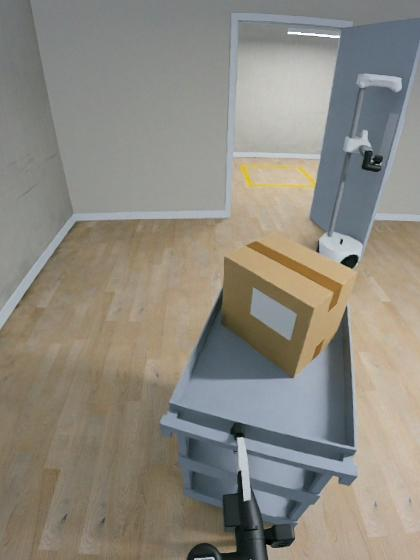

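Request:
{"fn": "move", "kwargs": {"blocking": false, "cameras": [], "r2": {"base":{"translate_m":0.05,"strafe_m":0.22},"pace":"slow","contact_limits":{"translate_m":0.8}}}}

Request:
{"fn": "wait", "kwargs": {"seconds": 6, "cameras": []}}

Request:
{"fn": "move", "kwargs": {"blocking": false, "cameras": [], "r2": {"base":{"rotate_rad":-0.3},"pace":"slow"}}}

Request:
{"fn": "wait", "kwargs": {"seconds": 4, "cameras": ["r2_head_camera"]}}

Scene clock: 1432.17 s.
move: r2 moving
r1: as last shown
r1.base_tilt: forward=-1.5 right=+1.3
r1.lidar_m: 1.71 4.25 2.30 1.94 1.93 0.25 0.26 0.93 1.35 1.83 2.78 1.76
r1.motor_effort: lift_m=+22(22) arm_m=+3(4) wheel_0=-33(33) wheel_1=+37(37) wheel_2=+20(21)
r1.servo_current: wrist_yaw_rad=46(78) wrist_pitch_rad=33(52) wrist_roll_rad=59(59) gripper_m=46(46)
r1.contact_limits: strafe_m 1
r1.wrist_depth_mm: - 167 512 357 262 208 - / 110 168 480 359 263 214 209 / 115 162 310 362 264 215 209 / 142 168 452 362 265 210 - / - - 521 362 266 204 210 / - - 185 197 239 211 - / - - 177 315 176 199 -
r2.base_odometry: x=+0.435 y=-1.328 heading=-2.072
r2.turned_by_wheels: +0.000
r2.turned_by_imu: +0.000
r2.base_tilt: forward=-0.7 right=+0.1
r2.lidar_m: 0.42 2.08 1.55 1.45 1.52 2.18 2.33 2.45 3.37 3.27 0.45 0.40
r2.base_status: translate_m moving; strafe_m moving
r2.joint_positions: lift_m=+0.684 arm_m=+0.000 wrist_yaw_rad=-0.004 wrist_pitch_rad=+0.004 wrist_roll_rad=+1.569 gripper_m=-0.029
r2.joint_status: not commanded
r2.measured_speeds: translate_m=+0.011 strafe_m=+0.049 rotate_rad=+0.000 lift_m=+0.000 arm_m=+0.000 wrist_yaw_rad=+0.000 wrist_pitch_rad=+0.000 wrist_roll_rad=+0.000
r2.motor_effort: lift_m=+18(18) arm_m=+4(5) wheel_0=-8(12) wheel_1=+8(8) wheel_2=-7(7)
r2.servo_current: wrist_yaw_rad=33(52) wrist_pitch_rad=46(52) wrist_roll_rad=52(52) gripper_m=98(104)
r2.contact_limits: translate_m 0.8
r2.hand_pose: x=+0.4589 y=-0.0885 z=+0.8612 quat_wxyz=(+0.708, +0.706, +0.000, -0.003) (m; r2's base frame)
r2.wrist_depth_mm: - 462 439 - 181 - - / - 415 413 132 191 - - / - - 480 140 204 - - / - - 569 150 215 - - / - - - 159 225 1708 - / - - 186 168 176 1576 477 / - - - - - 1499 1182
pictures: none
No camera images: "cameras" was empty.

Scene clock: 1435.17 s.
earlier move: r2 done
r1.base_odometry: x=-1.643 y=+1.264 heading=+2.919
r1.turned_by_wheels: +0.000
r1.turned_by_imu: +0.000
r1.base_tilt: forward=-1.6 right=+1.3
r1.lidar_m: 1.83 4.24 2.32 1.91 1.89 0.25 0.30 0.94 1.34 1.86 2.79 1.81
r1.base_status: not commanded
r1.joint_positions: lift_m=+0.800 arm_m=+0.030 wrist_yaw_rad=+3.088 wrist_pitch_rad=+0.002 wrist_roll_rad=+0.000 gripper_m=-0.030
r1.joint_status: not commanded
r1.measured_speeds: all 0
r1.motor_effort: lift_m=+22(22) arm_m=+4(4) wheel_0=-33(34) wheel_1=+37(37) wheel_2=+20(21)
r1.servo_current: wrist_yaw_rad=46(78) wrist_pitch_rad=39(52) wrist_roll_rad=65(65) gripper_m=39(52)
r1.contact_limits: strafe_m 1
r1.hand_pose: x=-0.0824 y=+0.1028 z=+0.9773 quat_wxyz=(+0.027, -0.001, +0.000, +1.000) (m; r1's base frame)
r1.wrist_depth_mm: - 167 512 357 262 208 - / 111 168 480 355 262 214 209 / 114 162 310 362 264 215 209 / 142 169 455 359 266 210 - / - - 525 364 266 204 210 / - - 185 198 239 211 - / - - 177 315 177 199 -
r2.base_odometry: x=+0.594 y=-1.469 heading=-2.072
r2.turned_by_wheels: +0.000
r2.turned_by_imu: +0.000
r2.base_tilt: forward=-0.7 right=+0.1
r2.lidar_m: 0.42 1.80 1.33 1.24 1.29 1.85 2.37 2.49 3.45 3.47 0.36 0.35
r2.base_status: done
r2.joint_positions: lift_m=+0.684 arm_m=+0.000 wrist_yaw_rad=-0.004 wrist_pitch_rad=+0.004 wrist_roll_rad=+1.569 gripper_m=-0.029
r2.joint_status: not commanded
r2.measured_speeds: all 0
r2.motor_effort: lift_m=+18(18) arm_m=+4(5) wheel_0=-5(12) wheel_1=+4(9) wheel_2=-7(10)
r2.servo_current: wrist_yaw_rad=46(59) wrist_pitch_rad=46(52) wrist_roll_rad=46(59) gripper_m=98(104)
r2.contact_limits: translate_m 0.8
r2.hand_pose: x=+0.4589 y=-0.0885 z=+0.8612 quat_wxyz=(+0.708, +0.706, +0.000, -0.003) (m; r2's base frame)
r2.wrist_depth_mm: - 387 377 - 137 - - / - 512 466 - 151 - - / - - - - 169 - - / - - - 108 192 1499 504 / - - - 128 222 1576 477 / - - 186 151 177 1618 1205 / - - - - 332 336 1078
wait: 3.00 of 6 s (r2 has come to rest)
pictures: none
No camera images: "cameras" was empty.

Scene clock: 1435.67 s.
move: r2 moving
r1: as last shown
r1.lidar_m: 1.81 4.24 2.32 1.92 1.92 0.25 0.31 0.96 1.37 1.81 2.80 1.81
r1.motor_effort: lift_m=+22(22) arm_m=+3(4) wheel_0=-33(33) wheel_1=+36(37) wheel_2=+20(21)
r1.servo_current: wrist_yaw_rad=46(65) wrist_pitch_rad=39(46) wrist_roll_rad=52(59) gripper_m=46(46)
r1.contact_limits: strafe_m 1
r1.wrist_depth_mm: - 167 512 357 262 209 - / 111 168 477 357 263 213 209 / 114 162 307 359 263 214 210 / 143 168 449 362 265 211 - / - - 521 364 266 205 210 / - - 185 198 240 211 - / - - 177 319 176 199 -
r2.base_odometry: x=+0.594 y=-1.469 heading=-2.195
r2.turned_by_wheels: -0.123
r2.turned_by_imu: -0.119
r2.base_tilt: forward=-0.7 right=+0.1
r2.lidar_m: 0.42 2.05 1.40 1.25 1.26 1.65 2.37 2.41 3.07 3.47 0.37 0.37
r2.base_status: rotate_rad moving
r2.joint_positions: lift_m=+0.684 arm_m=+0.000 wrist_yaw_rad=+0.009 wrist_pitch_rad=+0.004 wrist_roll_rad=+1.569 gripper_m=-0.029
r2.joint_status: not commanded
r2.measured_speeds: translate_m=+0.001 strafe_m=-0.002 rotate_rad=-0.486 lift_m=+0.000 arm_m=+0.000 wrist_yaw_rad=+0.000 wrist_pitch_rad=+0.000 wrist_roll_rad=+0.000
r2.motor_effort: lift_m=+18(18) arm_m=+5(5) wheel_0=+15(19) wheel_1=+10(10) wheel_2=+12(12)
r2.servo_current: wrist_yaw_rad=59(59) wrist_pitch_rad=46(52) wrist_roll_rad=59(59) gripper_m=98(111)
r2.hand_pose: x=+0.4600 y=-0.0850 z=+0.8612 quat_wxyz=(+0.708, +0.706, +0.004, +0.002) (m; r2's base frame)
r2.wrist_depth_mm: - 357 362 - 147 - - / - 452 433 - 160 - - / - - 544 107 176 - - / - - - 121 199 1618 - / - - - 135 219 1576 484 / - - 187 159 178 1661 1205 / - - - - 319 319 334
pictures: none
No camera images: "cameras" was empty.

Scene clock: 1436.60 s.
earlier move: r2 done
r1.base_odometry: x=-1.643 y=+1.264 heading=+2.919
r1.turned_by_wheels: +0.000
r1.turned_by_imu: +0.000
r1.base_tilt: forward=-1.6 right=+1.3
r1.lidar_m: 1.78 4.26 2.32 1.92 1.92 0.25 0.30 0.94 1.36 1.82 2.78 1.77
r1.base_status: not commanded
r1.joint_positions: lift_m=+0.800 arm_m=+0.030 wrist_yaw_rad=+3.088 wrist_pitch_rad=+0.002 wrist_roll_rad=+0.000 gripper_m=-0.030
r1.joint_status: not commanded
r1.measured_speeds: all 0
r1.motor_effort: lift_m=+22(22) arm_m=+4(4) wheel_0=-32(33) wheel_1=+37(37) wheel_2=+20(21)
r1.servo_current: wrist_yaw_rad=52(65) wrist_pitch_rad=39(52) wrist_roll_rad=39(65) gripper_m=39(46)
r1.contact_limits: strafe_m 1
r1.hand_pose: x=-0.0824 y=+0.1028 z=+0.9773 quat_wxyz=(+0.027, -0.001, +0.000, +1.000) (m; r1's base frame)
r1.wrist_depth_mm: - 167 517 355 262 209 - / 110 168 480 359 263 213 209 / 115 162 309 364 264 216 210 / 142 168 452 364 266 211 - / - - 521 364 266 205 210 / - - 185 198 239 211 - / - - 177 317 177 200 -
r2.base_odometry: x=+0.594 y=-1.469 heading=-2.371
r2.turned_by_wheels: -0.176
r2.turned_by_imu: -0.171
r2.base_tilt: forward=-0.7 right=+0.1
r2.lidar_m: 0.40 2.73 1.49 1.28 1.27 1.41 2.38 2.39 2.74 3.45 3.47 0.41
r2.base_status: done
r2.joint_positions: lift_m=+0.684 arm_m=+0.000 wrist_yaw_rad=+0.005 wrist_pitch_rad=+0.004 wrist_roll_rad=+1.569 gripper_m=-0.029
r2.joint_status: not commanded
r2.measured_speeds: all 0
r2.motor_effort: lift_m=+18(18) arm_m=-4(5) wheel_0=+7(19) wheel_1=+4(10) wheel_2=+8(12)
r2.servo_current: wrist_yaw_rad=46(65) wrist_pitch_rad=39(52) wrist_roll_rad=46(59) gripper_m=91(111)
r2.hand_pose: x=+0.4597 y=-0.0861 z=+0.8612 quat_wxyz=(+0.708, +0.706, +0.003, +0.000) (m; r2's base frame)
r2.wrist_depth_mm: - - 564 142 198 - - / - 459 433 147 204 778 - / - 484 459 152 212 - - / - - 525 159 220 - - / - - 621 167 229 - - / - - 187 172 178 1618 488 / - - - - - 1618 1205
wait: 0.93 of 4 s (r2 has come to rest)
pictures: r2_head_camera
Images, in order (width x height): r2_head_camera 420x560.

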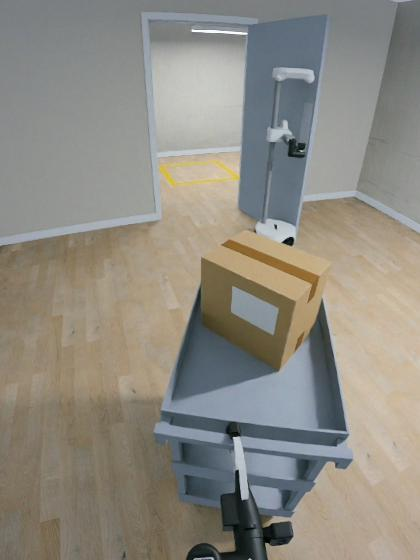

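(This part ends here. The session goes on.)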